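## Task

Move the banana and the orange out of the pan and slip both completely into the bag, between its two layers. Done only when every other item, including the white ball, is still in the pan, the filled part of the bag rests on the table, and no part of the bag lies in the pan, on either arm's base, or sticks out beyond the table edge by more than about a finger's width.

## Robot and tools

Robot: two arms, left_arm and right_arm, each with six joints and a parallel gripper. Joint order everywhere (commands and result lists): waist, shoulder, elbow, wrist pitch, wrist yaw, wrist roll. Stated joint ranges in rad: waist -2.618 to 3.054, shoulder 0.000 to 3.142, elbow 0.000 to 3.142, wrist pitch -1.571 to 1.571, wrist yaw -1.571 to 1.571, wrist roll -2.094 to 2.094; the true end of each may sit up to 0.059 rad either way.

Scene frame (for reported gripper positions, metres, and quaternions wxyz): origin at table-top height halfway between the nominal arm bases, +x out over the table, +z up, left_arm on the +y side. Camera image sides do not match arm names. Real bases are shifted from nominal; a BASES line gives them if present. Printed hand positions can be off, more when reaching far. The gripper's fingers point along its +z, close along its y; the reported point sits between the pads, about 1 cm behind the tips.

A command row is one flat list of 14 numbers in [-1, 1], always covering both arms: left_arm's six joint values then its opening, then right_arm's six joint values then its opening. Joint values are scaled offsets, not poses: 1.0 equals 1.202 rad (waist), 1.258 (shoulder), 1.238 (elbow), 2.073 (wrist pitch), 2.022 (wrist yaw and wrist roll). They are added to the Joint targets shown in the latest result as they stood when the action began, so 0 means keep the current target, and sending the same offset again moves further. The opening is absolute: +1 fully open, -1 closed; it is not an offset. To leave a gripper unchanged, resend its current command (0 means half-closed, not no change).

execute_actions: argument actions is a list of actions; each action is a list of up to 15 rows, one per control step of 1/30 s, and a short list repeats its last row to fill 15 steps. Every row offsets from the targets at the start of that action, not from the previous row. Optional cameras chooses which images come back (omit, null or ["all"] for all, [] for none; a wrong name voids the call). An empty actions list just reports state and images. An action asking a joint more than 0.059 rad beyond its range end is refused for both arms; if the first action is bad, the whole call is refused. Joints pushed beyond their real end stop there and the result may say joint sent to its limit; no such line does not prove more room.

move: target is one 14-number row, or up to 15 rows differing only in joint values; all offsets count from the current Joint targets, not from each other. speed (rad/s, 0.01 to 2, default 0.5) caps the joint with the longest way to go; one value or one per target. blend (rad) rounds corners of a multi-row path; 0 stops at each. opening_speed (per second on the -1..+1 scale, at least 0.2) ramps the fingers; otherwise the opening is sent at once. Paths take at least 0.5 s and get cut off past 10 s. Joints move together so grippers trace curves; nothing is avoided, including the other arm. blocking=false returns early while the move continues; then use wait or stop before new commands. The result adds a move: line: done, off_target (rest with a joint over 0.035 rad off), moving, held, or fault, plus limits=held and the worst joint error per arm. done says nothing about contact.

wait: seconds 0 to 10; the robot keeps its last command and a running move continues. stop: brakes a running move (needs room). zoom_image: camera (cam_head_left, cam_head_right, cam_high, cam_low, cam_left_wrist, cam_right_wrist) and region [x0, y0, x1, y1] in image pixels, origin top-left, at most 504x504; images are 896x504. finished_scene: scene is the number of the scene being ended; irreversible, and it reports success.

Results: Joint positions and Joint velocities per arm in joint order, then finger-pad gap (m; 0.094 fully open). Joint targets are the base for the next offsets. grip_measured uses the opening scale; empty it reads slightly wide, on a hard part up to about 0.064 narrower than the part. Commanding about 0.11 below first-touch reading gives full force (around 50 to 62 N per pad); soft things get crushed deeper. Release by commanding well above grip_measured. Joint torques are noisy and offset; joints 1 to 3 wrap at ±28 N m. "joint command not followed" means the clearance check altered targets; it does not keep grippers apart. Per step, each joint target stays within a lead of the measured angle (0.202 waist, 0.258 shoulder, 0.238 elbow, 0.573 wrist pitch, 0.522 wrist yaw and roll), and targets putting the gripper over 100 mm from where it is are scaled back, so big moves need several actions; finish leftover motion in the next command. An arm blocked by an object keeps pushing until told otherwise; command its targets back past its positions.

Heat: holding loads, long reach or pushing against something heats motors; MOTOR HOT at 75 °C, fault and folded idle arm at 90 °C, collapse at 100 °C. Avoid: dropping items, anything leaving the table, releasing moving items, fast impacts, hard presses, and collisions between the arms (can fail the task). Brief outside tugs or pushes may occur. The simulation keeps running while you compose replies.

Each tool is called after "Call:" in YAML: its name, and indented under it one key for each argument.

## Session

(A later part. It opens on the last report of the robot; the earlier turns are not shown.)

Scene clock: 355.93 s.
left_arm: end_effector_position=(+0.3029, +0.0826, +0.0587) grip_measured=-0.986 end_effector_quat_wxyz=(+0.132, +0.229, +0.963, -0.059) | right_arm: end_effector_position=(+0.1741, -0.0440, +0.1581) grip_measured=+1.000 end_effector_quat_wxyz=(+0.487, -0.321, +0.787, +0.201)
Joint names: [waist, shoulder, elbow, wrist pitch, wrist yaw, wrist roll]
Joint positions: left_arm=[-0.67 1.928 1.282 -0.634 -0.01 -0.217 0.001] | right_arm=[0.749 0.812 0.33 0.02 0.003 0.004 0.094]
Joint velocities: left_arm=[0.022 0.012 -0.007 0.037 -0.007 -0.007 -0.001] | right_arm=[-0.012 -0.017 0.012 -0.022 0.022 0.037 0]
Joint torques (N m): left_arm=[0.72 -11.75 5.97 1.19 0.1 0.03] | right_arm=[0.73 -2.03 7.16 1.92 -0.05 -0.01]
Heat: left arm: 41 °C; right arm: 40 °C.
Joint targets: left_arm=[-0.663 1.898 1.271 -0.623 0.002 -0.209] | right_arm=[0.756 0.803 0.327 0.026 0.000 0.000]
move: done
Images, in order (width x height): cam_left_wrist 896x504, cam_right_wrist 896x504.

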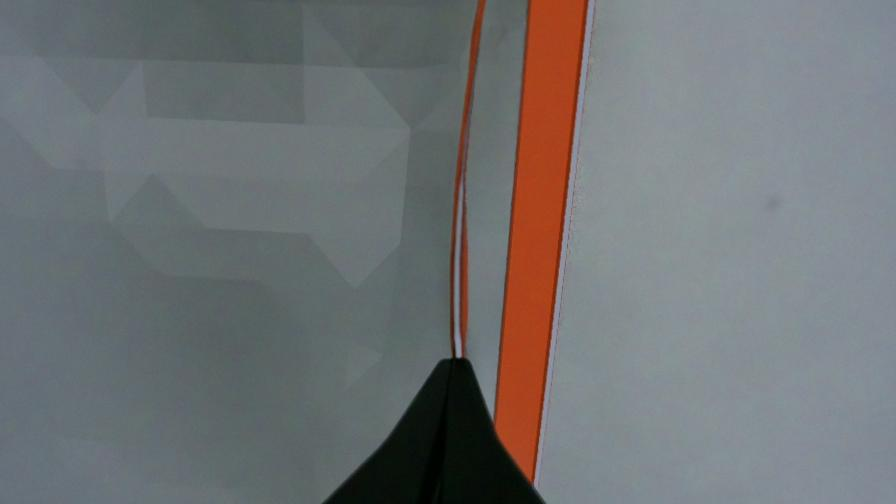

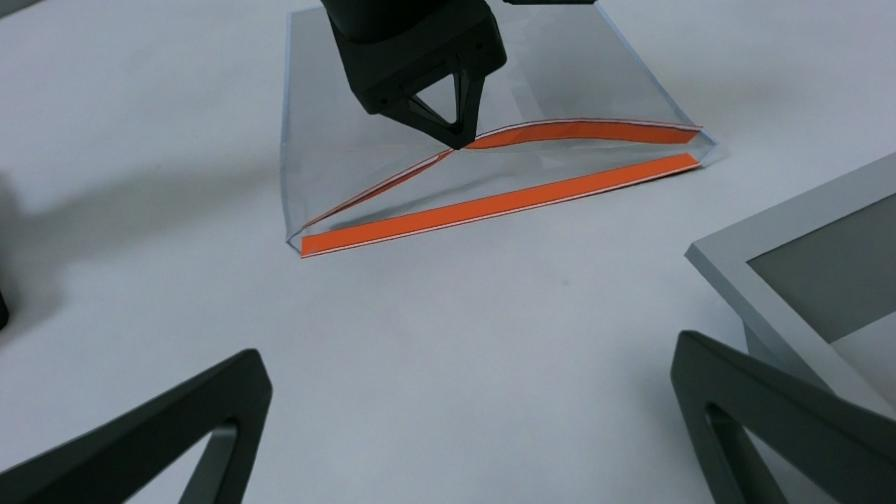

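Call:
move:
  target: [0.0233, -0.2128, -0.2268, 0.1510, 0, 0.0119, -1, 0, 0, 0, 0, 0, 0, 1]
  speed: 0.25
  cameras: ["cam_left_wrist", "cam_right_wrist", "cam_head_left"]

Scene clock: 358.07 s.
left_arm: end_effector_position=(+0.3075, +0.0936, +0.1047) grip_measured=-0.986 end_effector_quat_wxyz=(+0.269, +0.219, +0.931, -0.117) | right_arm: end_effector_position=(+0.1741, -0.0440, +0.1581) grip_measured=+1.000 end_effector_quat_wxyz=(+0.487, -0.321, +0.787, +0.201)
Joint names: [waist, shoulder, elbow, wrist pitch, wrist yaw, wrist roll]
Joint positions: left_arm=[-0.642 1.655 1.001 -0.321 -0.01 -0.193 0.001] | right_arm=[0.749 0.812 0.33 0.02 0.003 0.004 0.094]
Joint velocities: left_arm=[0.007 -0.002 0.002 -0.022 -0.007 0.022 0] | right_arm=[0.007 0.007 -0.012 0.051 -0.037 0.066 0]
Joint torques (N m): left_arm=[0.76 -9.33 6.48 1.79 0.11 0.04] | right_arm=[0.73 -2.03 7.16 1.92 -0.05 -0.01]
Heat: left arm: 42 °C; right arm: 40 °C.
Joint targets: left_arm=[-0.635 1.631 0.990 -0.310 0.002 -0.185] | right_arm=[0.756 0.803 0.327 0.026 0.000 0.000]
move: done
Images, in order (width x height): cam_head_left 896x504, cam_left_wrist 896x504, cam_right_wrist 896x504.

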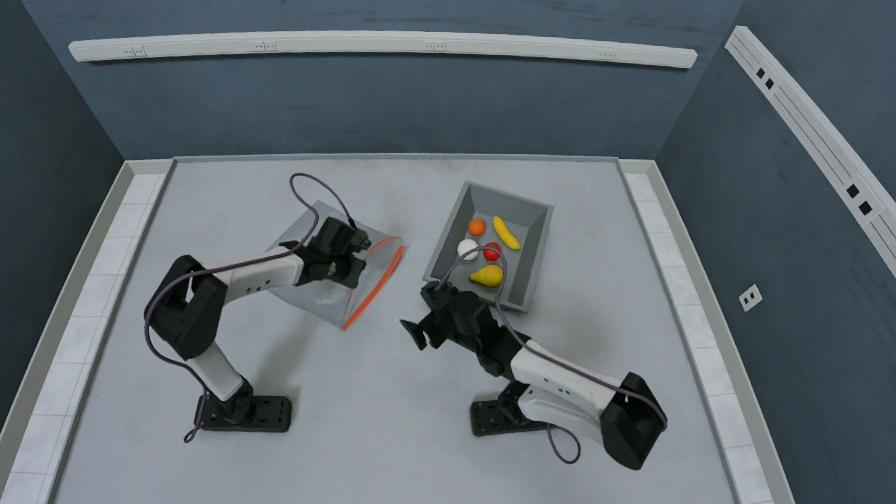

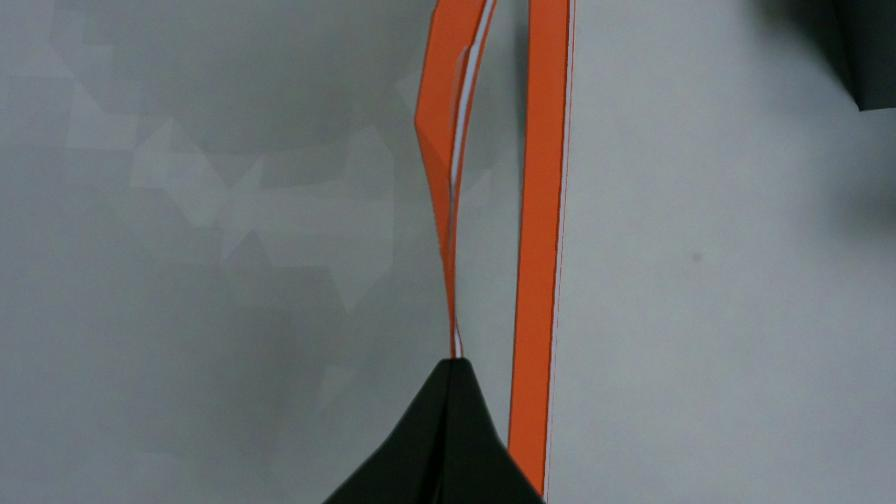

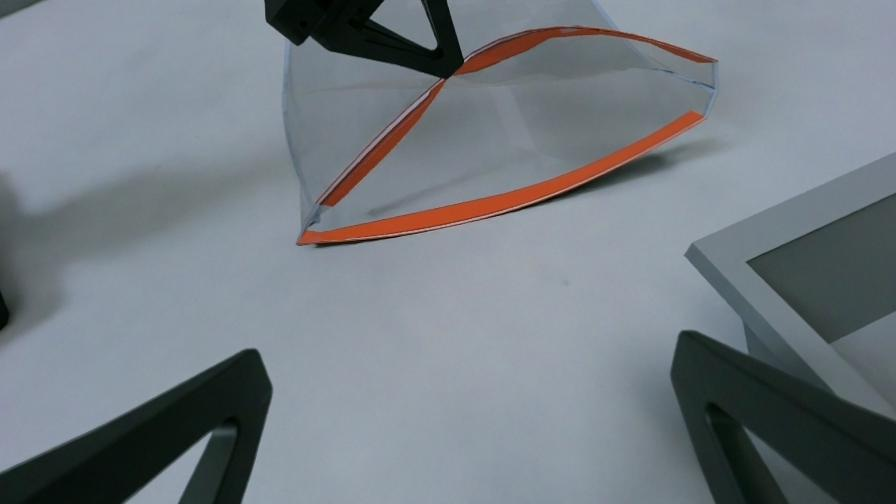

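Call:
move:
  target: [0, 0, 0, 0, 0, 0, -1, -0.629, 0.48, 0.711, -0.3988, 0, 0, 0.6]
  speed: 0.9
  cameras: ["cam_right_wrist", "cam_left_wrist"]

Scene clock: 360.57 s.
left_arm: end_effector_position=(+0.3076, +0.0935, +0.1049) grip_measured=-0.986 end_effector_quat_wxyz=(+0.270, +0.219, +0.930, -0.117) | right_arm: end_effector_position=(+0.3133, -0.2446, +0.1924) grip_measured=+0.601 end_effector_quat_wxyz=(+0.272, -0.015, +0.962, +0.005)
Joint names: [waist, shoulder, elbow, wrist pitch, wrist yaw, wrist roll]
Joint positions: left_arm=[-0.642 1.655 1.001 -0.32 -0.01 -0.193 0.001] | right_arm=[0.004 1.397 1.178 -0.802 0.001 0.004 0.075]
Joint velocities: left_arm=[0.017 -0.007 -0.007 -0.022 0.051 -0.022 0] | right_arm=[0.002 0.002 0.017 0.037 0.022 -0.007 0.001]
Joint torques (N m): left_arm=[0.75 -9.31 6.5 1.78 0.11 0.04] | right_arm=[-0.32 -4.51 9.77 1.25 -0.03 0]
Heat: left arm: 42 °C; right arm: 40 °C.
Joint targets: left_arm=[-0.635 1.631 0.990 -0.310 0.002 -0.185] | right_arm=[0.000 1.407 1.207 -0.801 0.000 0.000]
move: done
Images, in order (width x height): cam_left_wrist 896x504, cam_right_wrist 896x504.

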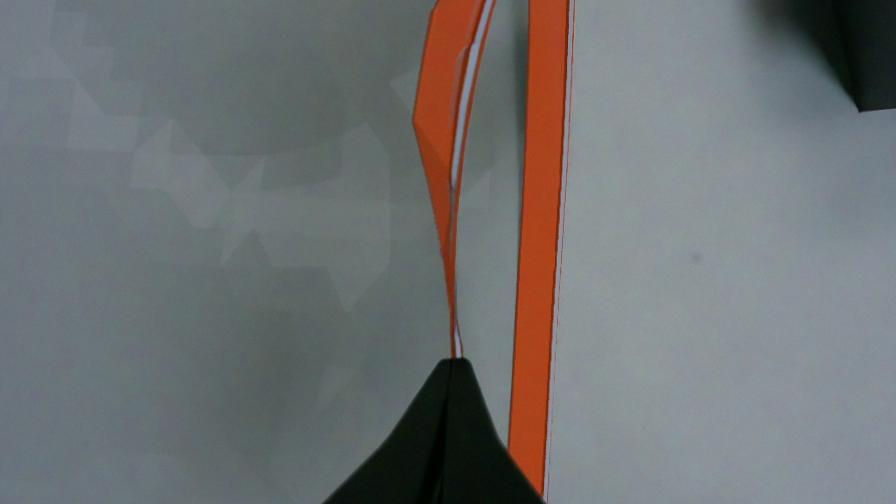

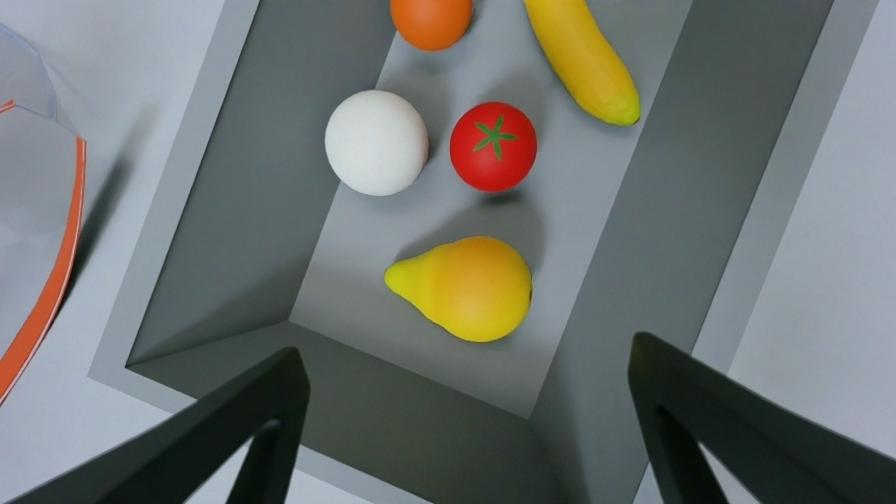

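Call:
move:
  target: [0, 0, 0, 0, 0, 0, -1, 0, 0.3929, 0.3795, -0.0359, 0, 0, 0.6]
  speed: 0.7
  cameras: ["cam_right_wrist"]

Scene clock: 362.63 s.
left_arm: end_effector_position=(+0.3076, +0.0935, +0.1049) grip_measured=-0.986 end_effector_quat_wxyz=(+0.270, +0.219, +0.930, -0.117) | right_arm: end_effector_position=(+0.4211, -0.2407, +0.1641) grip_measured=+0.601 end_effector_quat_wxyz=(+0.223, -0.016, +0.975, +0.004)
Joint names: [waist, shoulder, elbow, wrist pitch, wrist yaw, wrist roll]
Joint positions: left_arm=[-0.642 1.655 1.001 -0.32 -0.01 -0.193 0.001] | right_arm=[0.004 1.894 1.648 -0.875 0.001 0.004 0.075]
Joint velocities: left_arm=[0.002 0.017 0.002 0.022 -0.037 -0.051 0] | right_arm=[-0.002 0.002 0.002 -0.007 -0.051 -0.037 0]
Joint torques (N m): left_arm=[0.75 -9.39 6.49 1.79 0.11 0.03] | right_arm=[-0.31 -8.98 9.63 1.08 -0.03 -0.01]
Heat: left arm: 42 °C; right arm: 39 °C.
Joint targets: left_arm=[-0.635 1.631 0.990 -0.310 0.002 -0.185] | right_arm=[0.000 1.901 1.677 -0.876 0.000 0.000]
move: done
Images, in order (width x height): cam_right_wrist 896x504.

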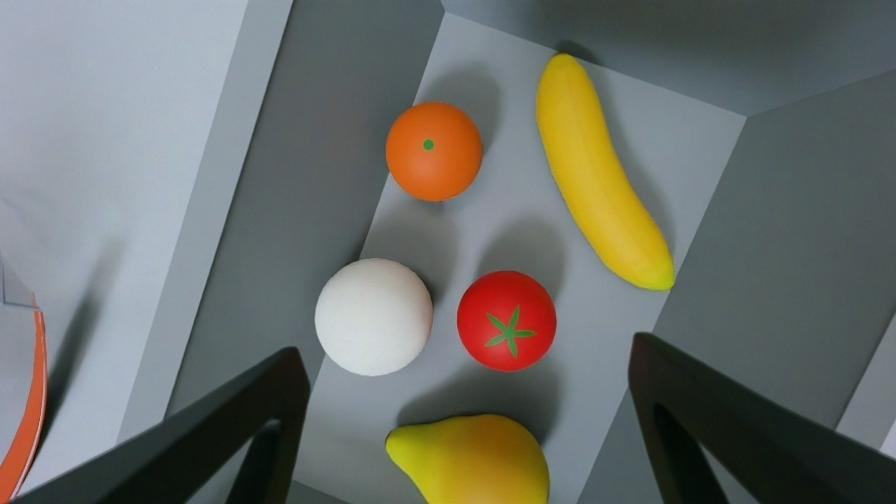

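Call:
execute_actions:
  actions: []
  cameras: ["cam_right_wrist","cam_head_right"]

Scene clock: 364.03 s.
left_arm: end_effector_position=(+0.3076, +0.0935, +0.1049) grip_measured=-0.986 end_effector_quat_wxyz=(+0.270, +0.219, +0.930, -0.117) | right_arm: end_effector_position=(+0.4209, -0.2407, +0.1640) grip_measured=+0.601 end_effector_quat_wxyz=(+0.223, -0.016, +0.975, +0.004)
Joint names: [waist, shoulder, elbow, wrist pitch, wrist yaw, wrist roll]
Joint positions: left_arm=[-0.642 1.655 1.001 -0.32 -0.01 -0.193 0.001] | right_arm=[0.004 1.894 1.648 -0.876 0.001 0.004 0.075]
Joint velocities: left_arm=[-0.017 0.007 0.007 0.051 -0.007 0.095 -0.001] | right_arm=[-0.007 -0.002 0.007 -0.022 0.022 -0.037 0.001]
Joint torques (N m): left_arm=[0.73 -9.36 6.5 1.79 0.11 0.03] | right_arm=[-0.31 -8.98 9.62 1.11 -0.03 0]
Heat: left arm: 42 °C; right arm: 39 °C.
Joint targets: left_arm=[-0.635 1.631 0.990 -0.310 0.002 -0.185] | right_arm=[0.000 1.901 1.677 -0.876 0.000 0.000]
Tool commands: left_gripper/opening=-1.0 right_gripper/opening=+0.6
Images, in order (width x height): cam_head_right 896x504, cam_right_wrist 896x504.

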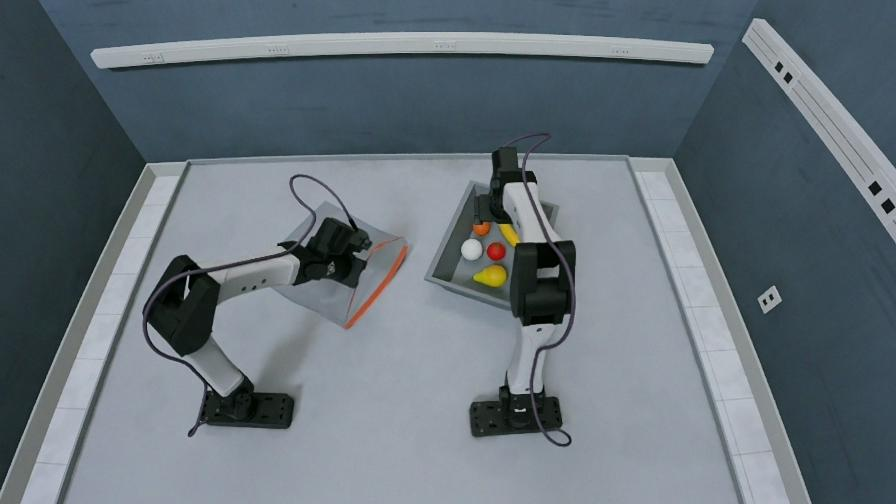

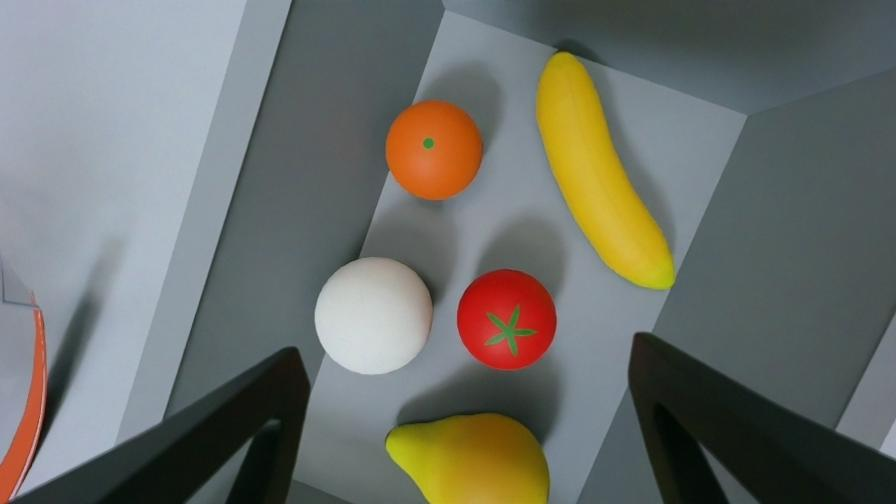

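Call:
move:
  target: [0,0,0,0,0,0,-1, 0.010,0.348,0.446,-0.1515,0,-0.628,0.45]
  speed: 0.9
  cameras: ["cam_right_wrist","cam_head_right"]

Scene clock: 368.30 s.
left_arm: end_effector_position=(+0.3076, +0.0935, +0.1049) grip_measured=-0.986 end_effector_quat_wxyz=(+0.270, +0.219, +0.930, -0.117) | right_arm: end_effector_position=(+0.4728, -0.2388, +0.1205) grip_measured=+0.451 end_effector_quat_wxyz=(+0.106, -0.600, +0.789, -0.075)
Joint names: [waist, shoulder, elbow, wrist pitch, wrist yaw, wrist roll]
Joint positions: left_arm=[-0.642 1.655 1.001 -0.32 -0.01 -0.193 0.001] | right_arm=[0.004 2.326 2.202 -1.187 0.001 -1.264 0.068]
Joint velocities: left_arm=[-0.012 0.002 -0.022 0.037 -0.051 0.081 0] | right_arm=[0.002 -0.007 0.002 -0.051 -0.022 -0.037 0.001]
Joint torques (N m): left_arm=[0.73 -9.36 6.5 1.79 0.11 0.03] | right_arm=[0.84 -11.32 9.09 0.69 -0.09 -0.02]
Heat: left arm: 42 °C; right arm: 38 °C.
Joint targets: left_arm=[-0.635 1.631 0.990 -0.310 0.002 -0.185] | right_arm=[0.012 2.339 2.229 -1.190 0.000 -1.270]
move: done
Images, in order (width x height): cam_head_right 896x504, cam_right_wrist 896x504.

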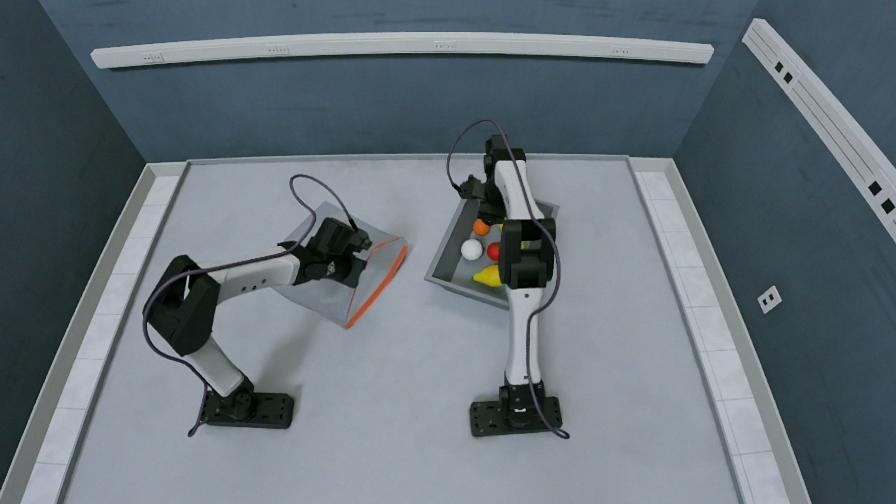

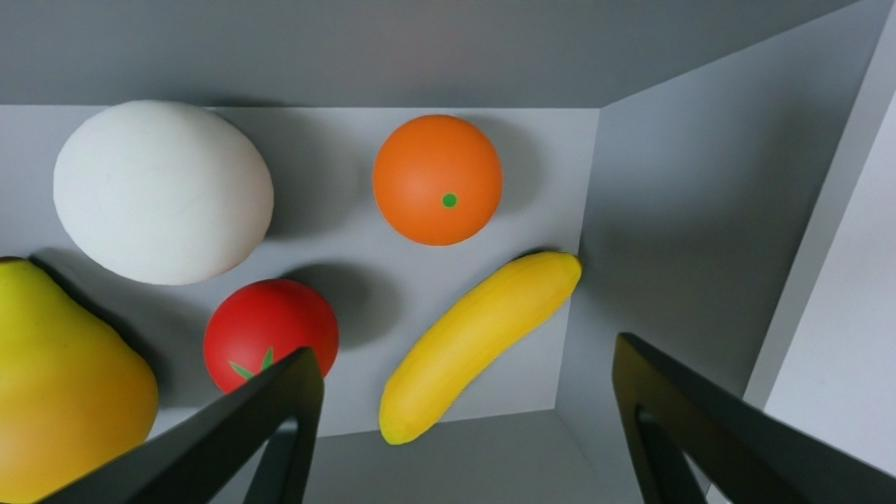

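Call:
move:
  target: [0,0,0,0,0,0,-1, 0.025,0.0783,0.141,-0.0367,0,1.556,0.45]
  speed: 1.2
  cameras: ["cam_right_wrist"]

every number of target must lie in its column's range; nothing of the call was run
Scene clock: 370.40 s.
left_arm: end_effector_position=(+0.3076, +0.0935, +0.1049) grip_measured=-0.986 end_effector_quat_wxyz=(+0.270, +0.219, +0.930, -0.117) | right_arm: end_effector_position=(+0.4727, -0.2388, +0.1204) grip_measured=+0.451 end_effector_quat_wxyz=(+0.106, -0.601, +0.789, -0.075)
Joint names: [waist, shoulder, elbow, wrist pitch, wrist yaw, wrist roll]
Joint positions: left_arm=[-0.642 1.655 1.001 -0.32 -0.01 -0.193 0.001] | right_arm=[0.004 2.326 2.202 -1.187 0.001 -1.265 0.068]
Joint velocities: left_arm=[-0.007 0.012 -0.012 -0.037 0.037 -0.022 0] | right_arm=[0.017 -0.017 -0.017 -0.066 0.007 0.037 -0.001]
Joint torques (N m): left_arm=[0.76 -9.35 6.52 1.79 0.11 0.02] | right_arm=[0.84 -11.3 9.1 0.72 -0.09 0.01]
Heat: left arm: 42 °C; right arm: 37 °C.
Joint targets: left_arm=[-0.635 1.631 0.990 -0.310 0.002 -0.185] | right_arm=[0.012 2.339 2.229 -1.190 0.000 -1.270]
Tool commands: left_gripper/opening=-1.0 right_gripper/opening=+0.45

Call:
move:
  target: [0,0,0,0,0,0,-1, 0.0125,0.039,0.07,-0.018,0,0.9,0.45]
  speed: 1.5
  cameras: []

Call:
move:
  target: [0,0,0,0,0,0,-1, 0.0125,0.039,0.07,-0.018,0,0.656,0.45]
  speed: 1.2
  cameras: ["cam_right_wrist"]

Scene clock: 373.07 s.
left_arm: end_effector_position=(+0.3076, +0.0935, +0.1049) grip_measured=-0.986 end_effector_quat_wxyz=(+0.270, +0.219, +0.930, -0.117) | right_arm: end_effector_position=(+0.4802, -0.2302, +0.1223) grip_measured=+0.451 end_effector_quat_wxyz=(+0.126, +0.241, +0.962, +0.038)
Joint names: [waist, shoulder, elbow, wrist pitch, wrist yaw, wrist roll]
Joint positions: left_arm=[-0.642 1.655 1.001 -0.32 -0.01 -0.193 0.001] | right_arm=[0.02 2.371 2.288 -1.225 0.001 0.544 0.068]
Joint velocities: left_arm=[-0.007 -0.012 -0.012 0.007 -0.022 0.037 0] | right_arm=[0.002 -0.002 -0.012 0.037 0.022 -0.007 -0.001]
Joint torques (N m): left_arm=[0.76 -9.35 6.53 1.79 0.1 0.05] | right_arm=[0.83 -11.29 9.09 0.75 0 0.11]
Heat: left arm: 42 °C; right arm: 37 °C.
Joint targets: left_arm=[-0.635 1.631 0.990 -0.310 0.002 -0.185] | right_arm=[0.027 2.388 2.316 -1.227 0.000 0.550]
move: done
No camera images: "cameras" was empty.

Scene clock: 375.17 s.
left_arm: end_effector_position=(+0.3076, +0.0935, +0.1049) grip_measured=-0.986 end_effector_quat_wxyz=(+0.270, +0.219, +0.930, -0.117) | right_arm: end_effector_position=(+0.4874, -0.2217, +0.1225) grip_measured=+0.451 end_effector_quat_wxyz=(+0.075, +0.777, +0.615, +0.109)
Joint names: [waist, shoulder, elbow, wrist pitch, wrist yaw, wrist roll]
Joint positions: left_arm=[-0.642 1.655 1.001 -0.32 -0.01 -0.193 0.001] | right_arm=[0.035 2.42 2.375 -1.26 0.001 1.87 0.068]
Joint velocities: left_arm=[-0.017 -0.002 0.007 -0.022 0.066 -0.007 0] | right_arm=[-0.002 0.012 -0.017 -0.007 -0.095 -0.022 0]
Joint torques (N m): left_arm=[0.73 -9.33 6.5 1.78 0.1 0.03] | right_arm=[0.7 -11.47 8.92 0.65 0.01 0.09]
Heat: left arm: 42 °C; right arm: 36 °C.
Joint targets: left_arm=[-0.635 1.631 0.990 -0.310 0.002 -0.185] | right_arm=[0.042 2.437 2.402 -1.264 0.000 1.876]
move: done
Images, in order (width x height): cam_right_wrist 896x504.

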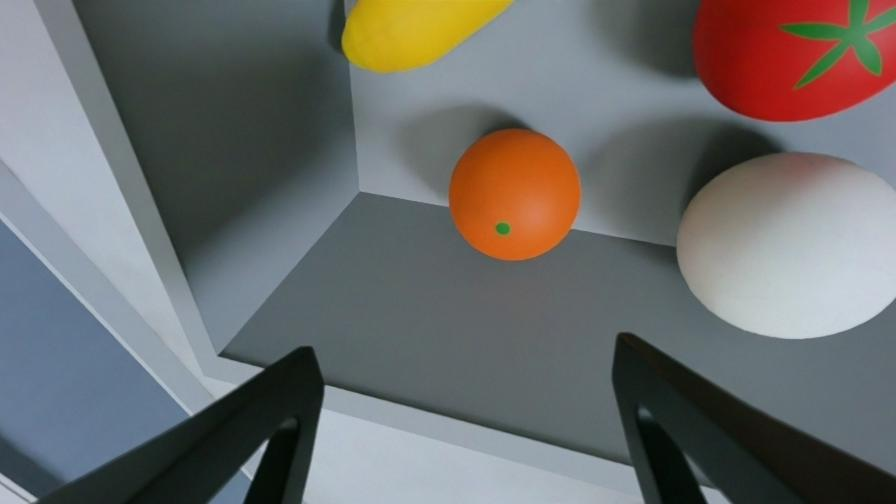

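Call:
move:
  target: [0,0,0,0,0,0,-1, 0,-0.012,-0.226,0.1273,0,0,0.45]
  speed: 0.4
  cameras: ["cam_right_wrist","cam_high"]

Scene clock: 377.43 s.
left_arm: end_effector_position=(+0.3076, +0.0935, +0.1049) grip_measured=-0.986 end_effector_quat_wxyz=(+0.270, +0.219, +0.930, -0.117) | right_arm: end_effector_position=(+0.4909, -0.2215, +0.0592) grip_measured=+0.451 end_effector_quat_wxyz=(+0.074, +0.778, +0.615, +0.107)
Joint names: [waist, shoulder, elbow, wrist pitch, wrist yaw, wrist roll]
Joint positions: left_arm=[-0.642 1.655 1.001 -0.32 -0.01 -0.193 0.001] | right_arm=[0.035 2.42 2.124 -1.013 0.001 1.872 0.068]
Joint velocities: left_arm=[0.002 0.002 -0.007 0.037 -0.022 -0.051 0.001] | right_arm=[0.002 0.002 0.012 0.007 -0.007 -0.037 0]
Joint torques (N m): left_arm=[0.75 -9.33 6.52 1.78 0.11 0.03] | right_arm=[0.69 -12.89 6.37 0.78 0.01 0.09]
Heat: left arm: 42 °C; right arm: 36 °C.
Joint targets: left_arm=[-0.635 1.631 0.990 -0.310 0.002 -0.185] | right_arm=[0.042 2.422 2.123 -1.000 0.000 1.876]
move: done
Images, in order (width x height): cam_high 896x504, cam_right_wrist 896x504.

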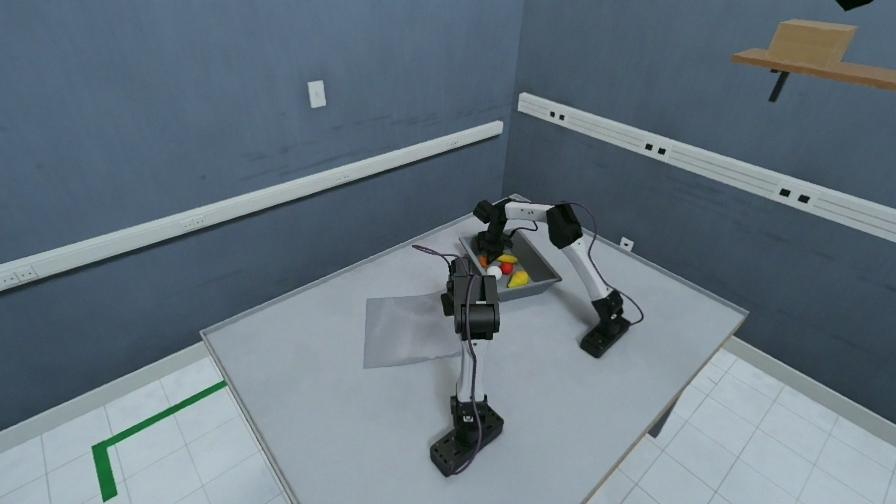

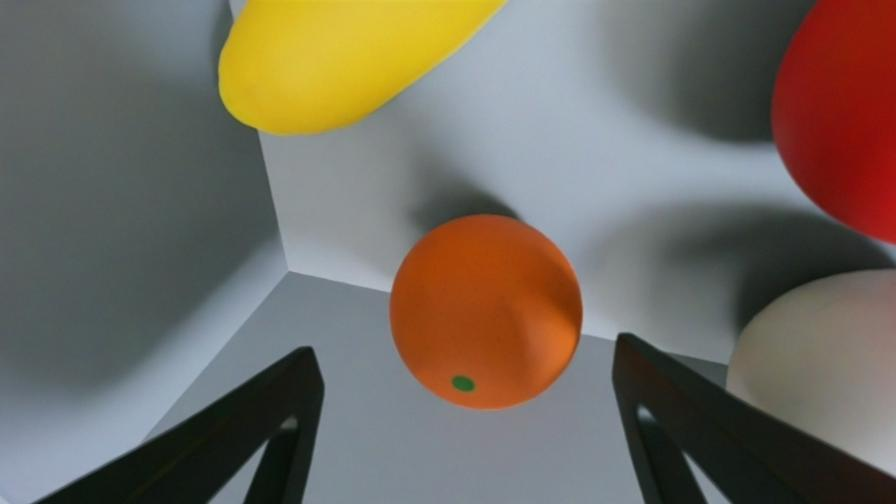

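Call:
move:
  target: [0,0,0,0,0,0,-1, 0,0.0164,-0.0372,0.0316,0,0,0.45]
  speed: 0.2
  cameras: ["cam_right_wrist"]

Scene clock: 379.27 s.
left_arm: end_effector_position=(+0.3076, +0.0935, +0.1049) grip_measured=-0.986 end_effector_quat_wxyz=(+0.270, +0.219, +0.930, -0.117) | right_arm: end_effector_position=(+0.4942, -0.2212, +0.0454) grip_measured=+0.451 end_effector_quat_wxyz=(+0.078, +0.777, +0.614, +0.113)
Joint names: [waist, shoulder, elbow, wrist pitch, wrist yaw, wrist roll]
Joint positions: left_arm=[-0.642 1.655 1.001 -0.32 -0.01 -0.193 0.001] | right_arm=[0.035 2.428 2.079 -0.947 0.001 1.872 0.068]
Joint velocities: left_arm=[0.002 0.017 -0.002 0.007 -0.022 -0.007 0.001] | right_arm=[-0.007 0.007 0.007 0.022 -0.022 0.022 0]
Joint torques (N m): left_arm=[0.75 -9.35 6.49 1.78 0.1 0.03] | right_arm=[0.69 -11.84 6.24 0.81 0.01 0.09]
Heat: left arm: 42 °C; right arm: 36 °C.
Joint targets: left_arm=[-0.635 1.631 0.990 -0.310 0.002 -0.185] | right_arm=[0.042 2.442 2.077 -0.935 0.000 1.876]
move: done
Images, in order (width x height): cam_right_wrist 896x504.

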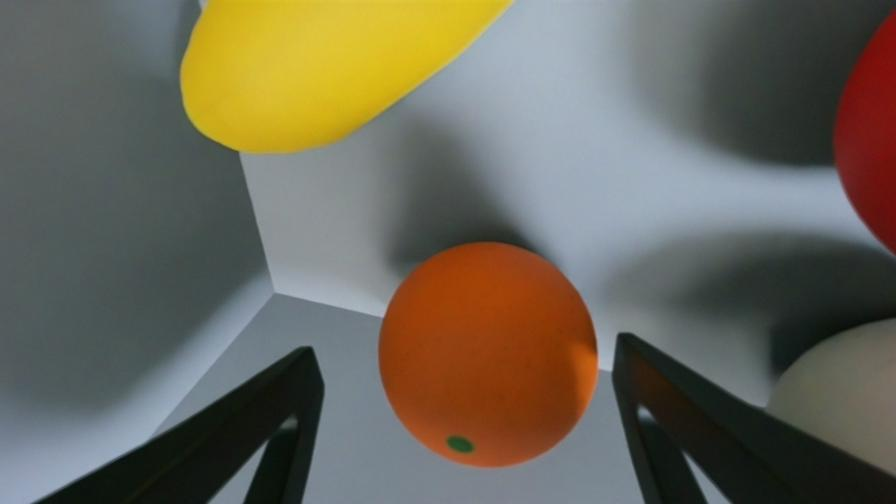

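Call:
move:
  target: [0,0,0,0,0,0,-1, 0,0.0075,-0.025,0.0195,0,0,0.45]
  speed: 0.2
  cameras: ["cam_right_wrist"]

Scene clock: 380.77 s.
left_arm: end_effector_position=(+0.3076, +0.0935, +0.1049) grip_measured=-0.986 end_effector_quat_wxyz=(+0.270, +0.219, +0.930, -0.117) | right_arm: end_effector_position=(+0.4945, -0.2212, +0.0332) grip_measured=+0.451 end_effector_quat_wxyz=(+0.078, +0.777, +0.614, +0.113)
Joint names: [waist, shoulder, elbow, wrist pitch, wrist yaw, wrist roll]
Joint positions: left_arm=[-0.642 1.655 1.001 -0.32 -0.01 -0.193 0.001] | right_arm=[0.035 2.437 2.048 -0.907 0.001 1.872 0.068]
Joint velocities: left_arm=[0.017 0.012 -0.012 0.037 -0.007 0.051 -0.001] | right_arm=[-0.027 0.007 0.007 -0.11 -0.037 -0.051 0]
Joint torques (N m): left_arm=[0.73 -9.33 6.49 1.78 0.1 0.03] | right_arm=[0.7 -11.84 6.2 0.86 0.01 0.08]
Heat: left arm: 42 °C; right arm: 36 °C.
Joint targets: left_arm=[-0.635 1.631 0.990 -0.310 0.002 -0.185] | right_arm=[0.042 2.452 2.045 -0.894 0.000 1.876]
move: done
Images, in order (width x height): cam_right_wrist 896x504.

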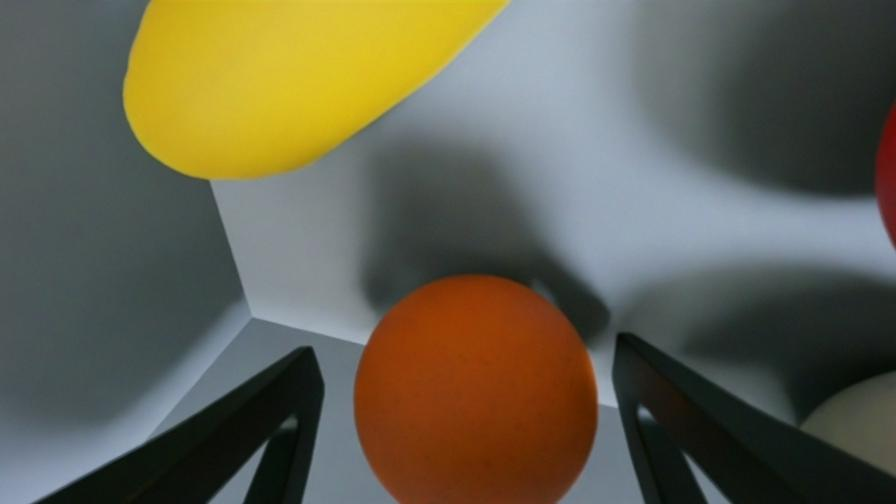

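Call:
move:
  target: [0,0,0,0,0,0,-1, 0,0,0,0,0,0,0.0]
  opening_speed: 0.4
  cameras: ["cam_right_wrist"]

Scene clock: 382.37 s.
left_arm: end_effector_position=(+0.3076, +0.0935, +0.1049) grip_measured=-0.986 end_effector_quat_wxyz=(+0.270, +0.219, +0.930, -0.117) | right_arm: end_effector_position=(+0.4946, -0.2212, +0.0333) grip_measured=+0.002 end_effector_quat_wxyz=(+0.078, +0.777, +0.614, +0.113)
Joint names: [waist, shoulder, elbow, wrist pitch, wrist yaw, wrist roll]
Joint positions: left_arm=[-0.642 1.655 1.001 -0.32 -0.01 -0.193 0.001] | right_arm=[0.035 2.437 2.048 -0.906 0.001 1.872 0.047]
Joint velocities: left_arm=[-0.012 0.007 -0.007 -0.037 0.007 -0.066 0] | right_arm=[-0.017 0.007 0.007 0.007 -0.007 -0.007 0]
Joint torques (N m): left_arm=[0.72 -9.33 6.53 1.78 0.1 0.04] | right_arm=[0.72 -11.84 6.22 0.83 0.01 0.09]
Heat: left arm: 43 °C; right arm: 35 °C.
Joint targets: left_arm=[-0.635 1.631 0.990 -0.310 0.002 -0.185] | right_arm=[0.042 2.452 2.045 -0.894 0.000 1.876]
move: done
Images, in order (width x height): cam_right_wrist 896x504.

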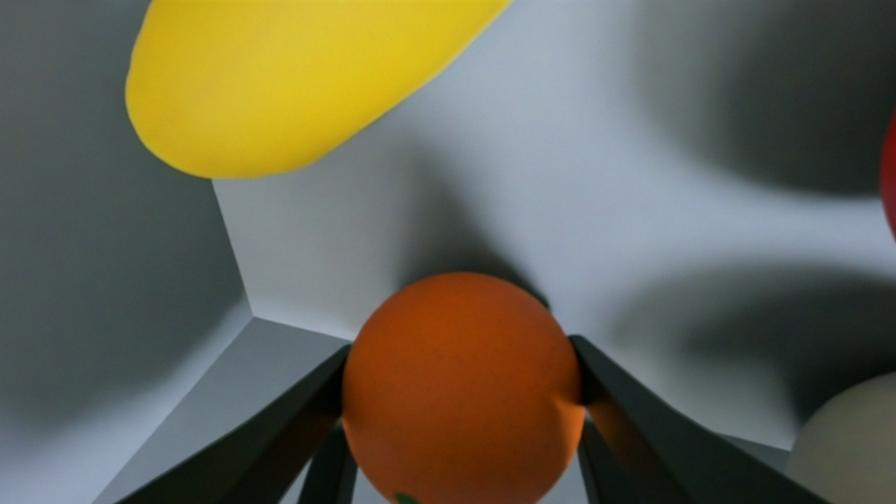

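Call:
move:
  target: [0,0,0,0,0,0,-1, 0,0,0,0,0,0,-0.15]
  opening_speed: 0.4
  cameras: []

Scene clock: 383.33 s.
left_arm: end_effector_position=(+0.3076, +0.0935, +0.1049) grip_measured=-0.986 end_effector_quat_wxyz=(+0.270, +0.219, +0.930, -0.117) | right_arm: end_effector_position=(+0.4946, -0.2212, +0.0333) grip_measured=-0.140 end_effector_quat_wxyz=(+0.078, +0.777, +0.614, +0.113)
Joint names: [waist, shoulder, elbow, wrist pitch, wrist yaw, wrist roll]
Joint positions: left_arm=[-0.642 1.655 1.001 -0.32 -0.01 -0.193 0.001] | right_arm=[0.035 2.437 2.048 -0.906 0.001 1.872 0.04]
Joint velocities: left_arm=[-0.002 -0.022 -0.012 0.022 -0.081 0.051 0.001] | right_arm=[-0.017 0.012 0.002 -0.037 -0.066 0.007 -0.002]
Joint torques (N m): left_arm=[0.73 -9.37 6.54 1.77 0.11 0.03] | right_arm=[0.7 -11.84 6.22 0.82 0.01 0.09]
Heat: left arm: 43 °C; right arm: 35 °C.
Joint targets: left_arm=[-0.635 1.631 0.990 -0.310 0.002 -0.185] | right_arm=[0.042 2.452 2.045 -0.895 0.000 1.876]
move: done
No camera images: "cameras" was empty.

Call:
move:
  target: [0,0,0,0,0,0,-1, 0,0,0,0,0,0,-0.3]
  opening_speed: 0.4
  cameras: ["cam_right_wrist"]

Scene clock: 384.10 s.
left_arm: end_effector_position=(+0.3076, +0.0935, +0.1049) grip_measured=-0.986 end_effector_quat_wxyz=(+0.270, +0.219, +0.930, -0.117) | right_arm: end_effector_position=(+0.4946, -0.2212, +0.0333) grip_measured=-0.147 end_effector_quat_wxyz=(+0.078, +0.777, +0.614, +0.113)
Joint names: [waist, shoulder, elbow, wrist pitch, wrist yaw, wrist roll]
Joint positions: left_arm=[-0.642 1.655 1.001 -0.32 -0.01 -0.193 0.001] | right_arm=[0.035 2.437 2.048 -0.906 0.001 1.872 0.04]
Joint velocities: left_arm=[-0.032 -0.007 0.007 0.007 -0.066 0.007 0] | right_arm=[0.002 -0.002 0.007 -0.081 0.022 0.037 -0.001]
Joint torques (N m): left_arm=[0.75 -9.37 6.5 1.78 0.11 0.03] | right_arm=[0.7 -11.84 6.23 0.82 0.01 0.08]
Heat: left arm: 43 °C; right arm: 35 °C.
Joint targets: left_arm=[-0.635 1.631 0.990 -0.310 0.002 -0.185] | right_arm=[0.042 2.452 2.045 -0.895 0.000 1.876]
move: done
Images, in order (width x height): cam_right_wrist 896x504.

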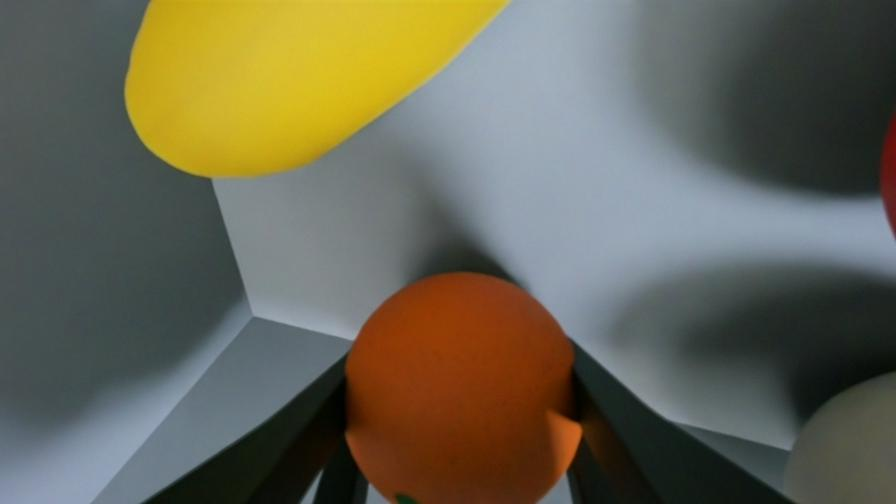

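Call:
move:
  target:
    - [0,0,0,0,0,0,-1, 0,-0.0134,0.1914,-0.1216,0,0,-0.3]
    - [0,0,0,0,0,0,-1, 0,-0.2626,-0.0711,-0.0677,0,-0.3,-0.3]
  speed: [0.4,0.8]
  blend: 0.05
  cameras: ["cam_right_wrist"]

Scene clock: 386.73 s.
left_arm: end_effector_position=(+0.3076, +0.0935, +0.1049) grip_measured=-0.986 end_effector_quat_wxyz=(+0.270, +0.219, +0.930, -0.117) | right_arm: end_effector_position=(+0.4539, -0.2240, +0.1287) grip_measured=-0.147 end_effector_quat_wxyz=(+0.122, +0.561, +0.813, +0.097)
Joint names: [waist, shoulder, elbow, wrist pitch, wrist yaw, wrist roll]
Joint positions: left_arm=[-0.642 1.655 1.001 -0.32 -0.01 -0.193 0.001] | right_arm=[0.035 2.169 1.961 -1.049 0.001 1.276 0.04]
Joint velocities: left_arm=[0.012 -0.007 -0.007 -0.037 0.007 -0.051 -0.001] | right_arm=[0.002 0.002 0.007 -0.051 0.022 -0.022 0]
Joint torques (N m): left_arm=[0.73 -9.36 6.46 1.79 0.11 0.03] | right_arm=[0.69 -15.69 6.32 0.96 0.02 -0.08]
Heat: left arm: 43 °C; right arm: 36 °C.
Joint targets: left_arm=[-0.635 1.631 0.990 -0.310 0.002 -0.185] | right_arm=[0.042 2.121 1.957 -1.035 0.000 1.270]
move: off_target (right_arm); right_arm: the shoulder is farthest, 0.048 rad from its target
Images, in order (width x height): cam_right_wrist 896x504.

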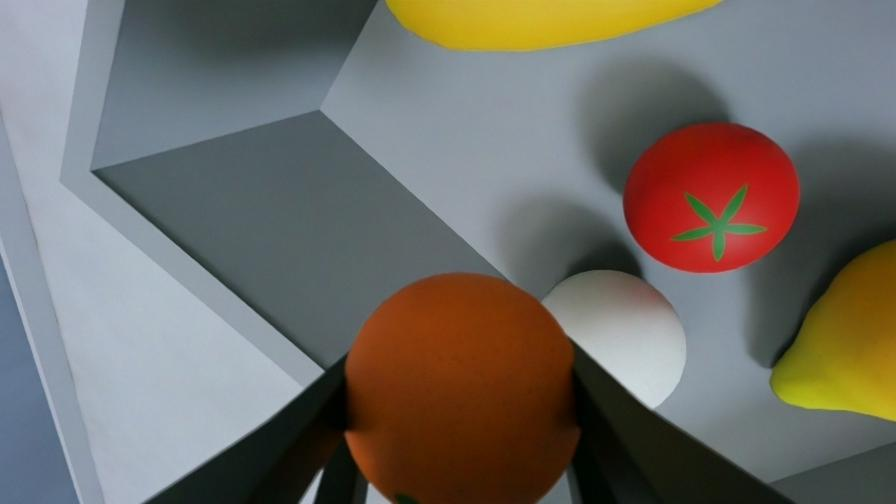

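Call:
move:
  target: [0,0,0,0,0,0,-1, 0,-0.494,-0.571,0.234,0,-0.4,-0.3]
  speed: 0.9
  cameras: []

Call:
move:
  target: [0,0,0,0,0,0,-1, 0.5557,-0.4165,-0.5347,0.2113,0,-0.228,-0.3]
  speed: 0.8
  cameras: ["cam_right_wrist","cam_head_right","cam_high"]

Scene clock: 389.10 s.
left_arm: end_effector_position=(+0.3076, +0.0935, +0.1049) grip_measured=-0.986 end_effector_quat_wxyz=(+0.270, +0.219, +0.930, -0.117) | right_arm: end_effector_position=(+0.3816, -0.2289, +0.2079) grip_measured=-0.148 end_effector_quat_wxyz=(+0.343, +0.186, +0.916, +0.094)
Joint names: [waist, shoulder, elbow, wrist pitch, wrist yaw, wrist roll]
Joint positions: left_arm=[-0.642 1.655 1.001 -0.32 -0.01 -0.193 0.001] | right_arm=[0.035 1.528 1.254 -0.57 0.001 0.468 0.04]
Joint velocities: left_arm=[0.012 0.007 -0.002 0.11 -0.037 -0.081 0] | right_arm=[0.007 -0.012 0.002 -0.051 -0.007 -0.022 0.001]
Joint torques (N m): left_arm=[0.76 -9.39 6.48 1.79 0.1 0.03] | right_arm=[0.7 -9.2 6.95 1.69 -0.01 -0.04]
Heat: left arm: 43 °C; right arm: 37 °C.
Joint targets: left_arm=[-0.635 1.631 0.990 -0.310 0.002 -0.185] | right_arm=[0.042 1.500 1.251 -0.550 0.000 0.461]
move: done
No camera images: "cameras" was empty.

Scene clock: 390.77 s.
left_arm: end_effector_position=(+0.3076, +0.0935, +0.1049) grip_measured=-0.986 end_effector_quat_wxyz=(+0.270, +0.219, +0.930, -0.117) | right_arm: end_effector_position=(+0.2071, -0.0316, +0.1909) grip_measured=-0.148 end_effector_quat_wxyz=(+0.460, -0.311, +0.812, +0.180)
Joint names: [waist, shoulder, elbow, wrist pitch, wrist yaw, wrist roll]
Joint positions: left_arm=[-0.642 1.655 1.001 -0.32 -0.01 -0.193 0.001] | right_arm=[0.703 0.993 0.59 -0.135 -0.002 0.006 0.04]
Joint velocities: left_arm=[-0.002 -0.027 -0.007 -0.037 0.037 0.007 0.001] | right_arm=[-0.002 -0.002 -0.007 -0.037 -0.007 0.007 -0.002]
Joint torques (N m): left_arm=[0.73 -9.39 6.52 1.78 0.11 0.03] | right_arm=[0.68 -3.97 7.38 2.1 -0.01 -0.01]
Heat: left arm: 43 °C; right arm: 37 °C.
Joint targets: left_arm=[-0.635 1.631 0.990 -0.310 0.002 -0.185] | right_arm=[0.710 0.976 0.589 -0.112 0.000 0.000]
move: done
Images, in order (width x height): cam_head_right 896x504, cam_high 896x504, cam_right_wrist 896x504.

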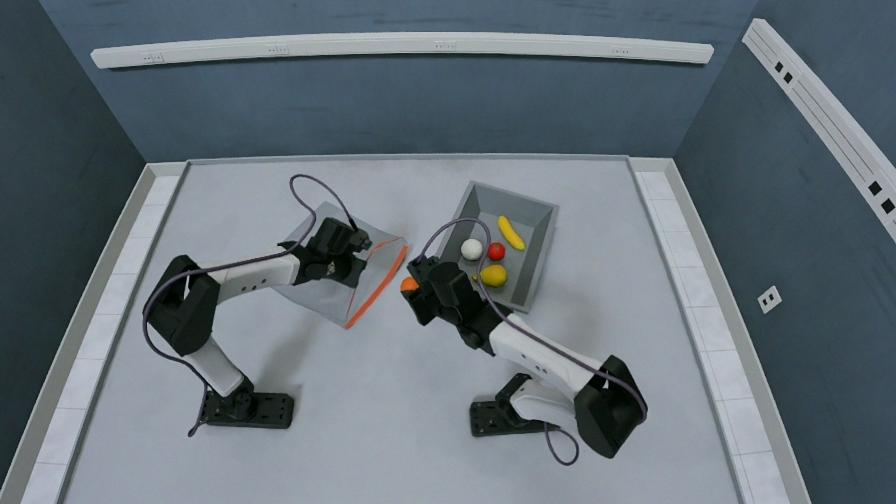

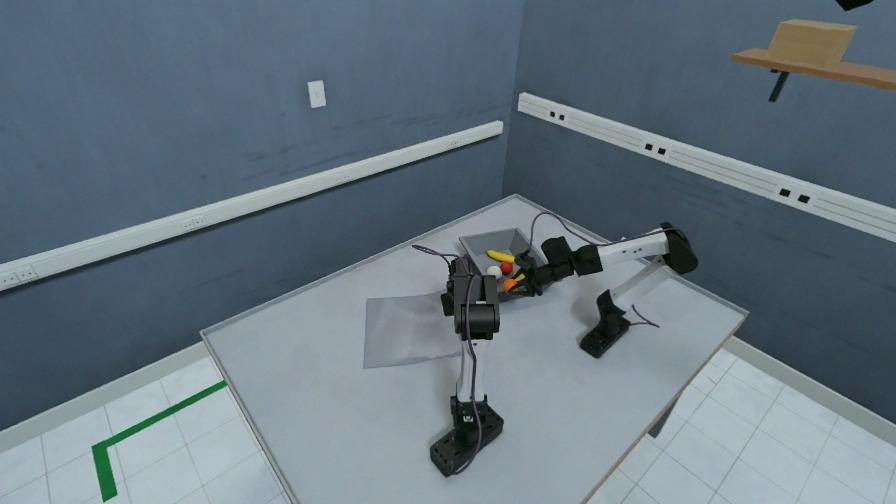

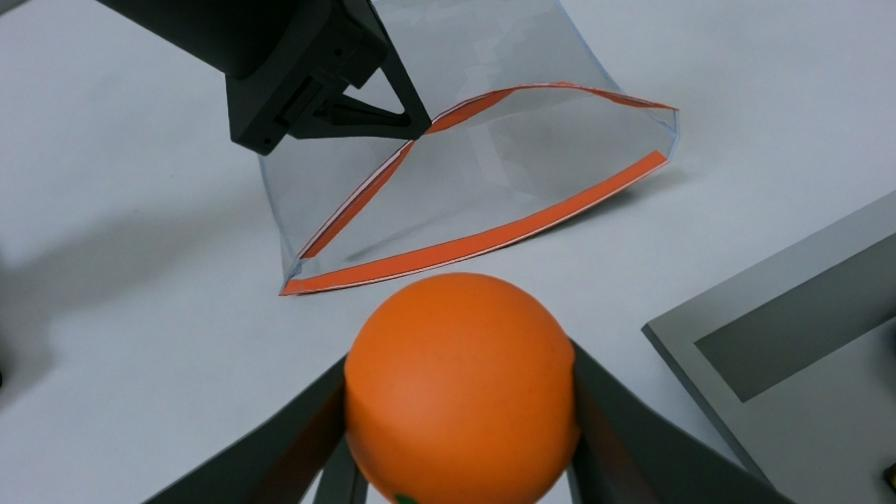

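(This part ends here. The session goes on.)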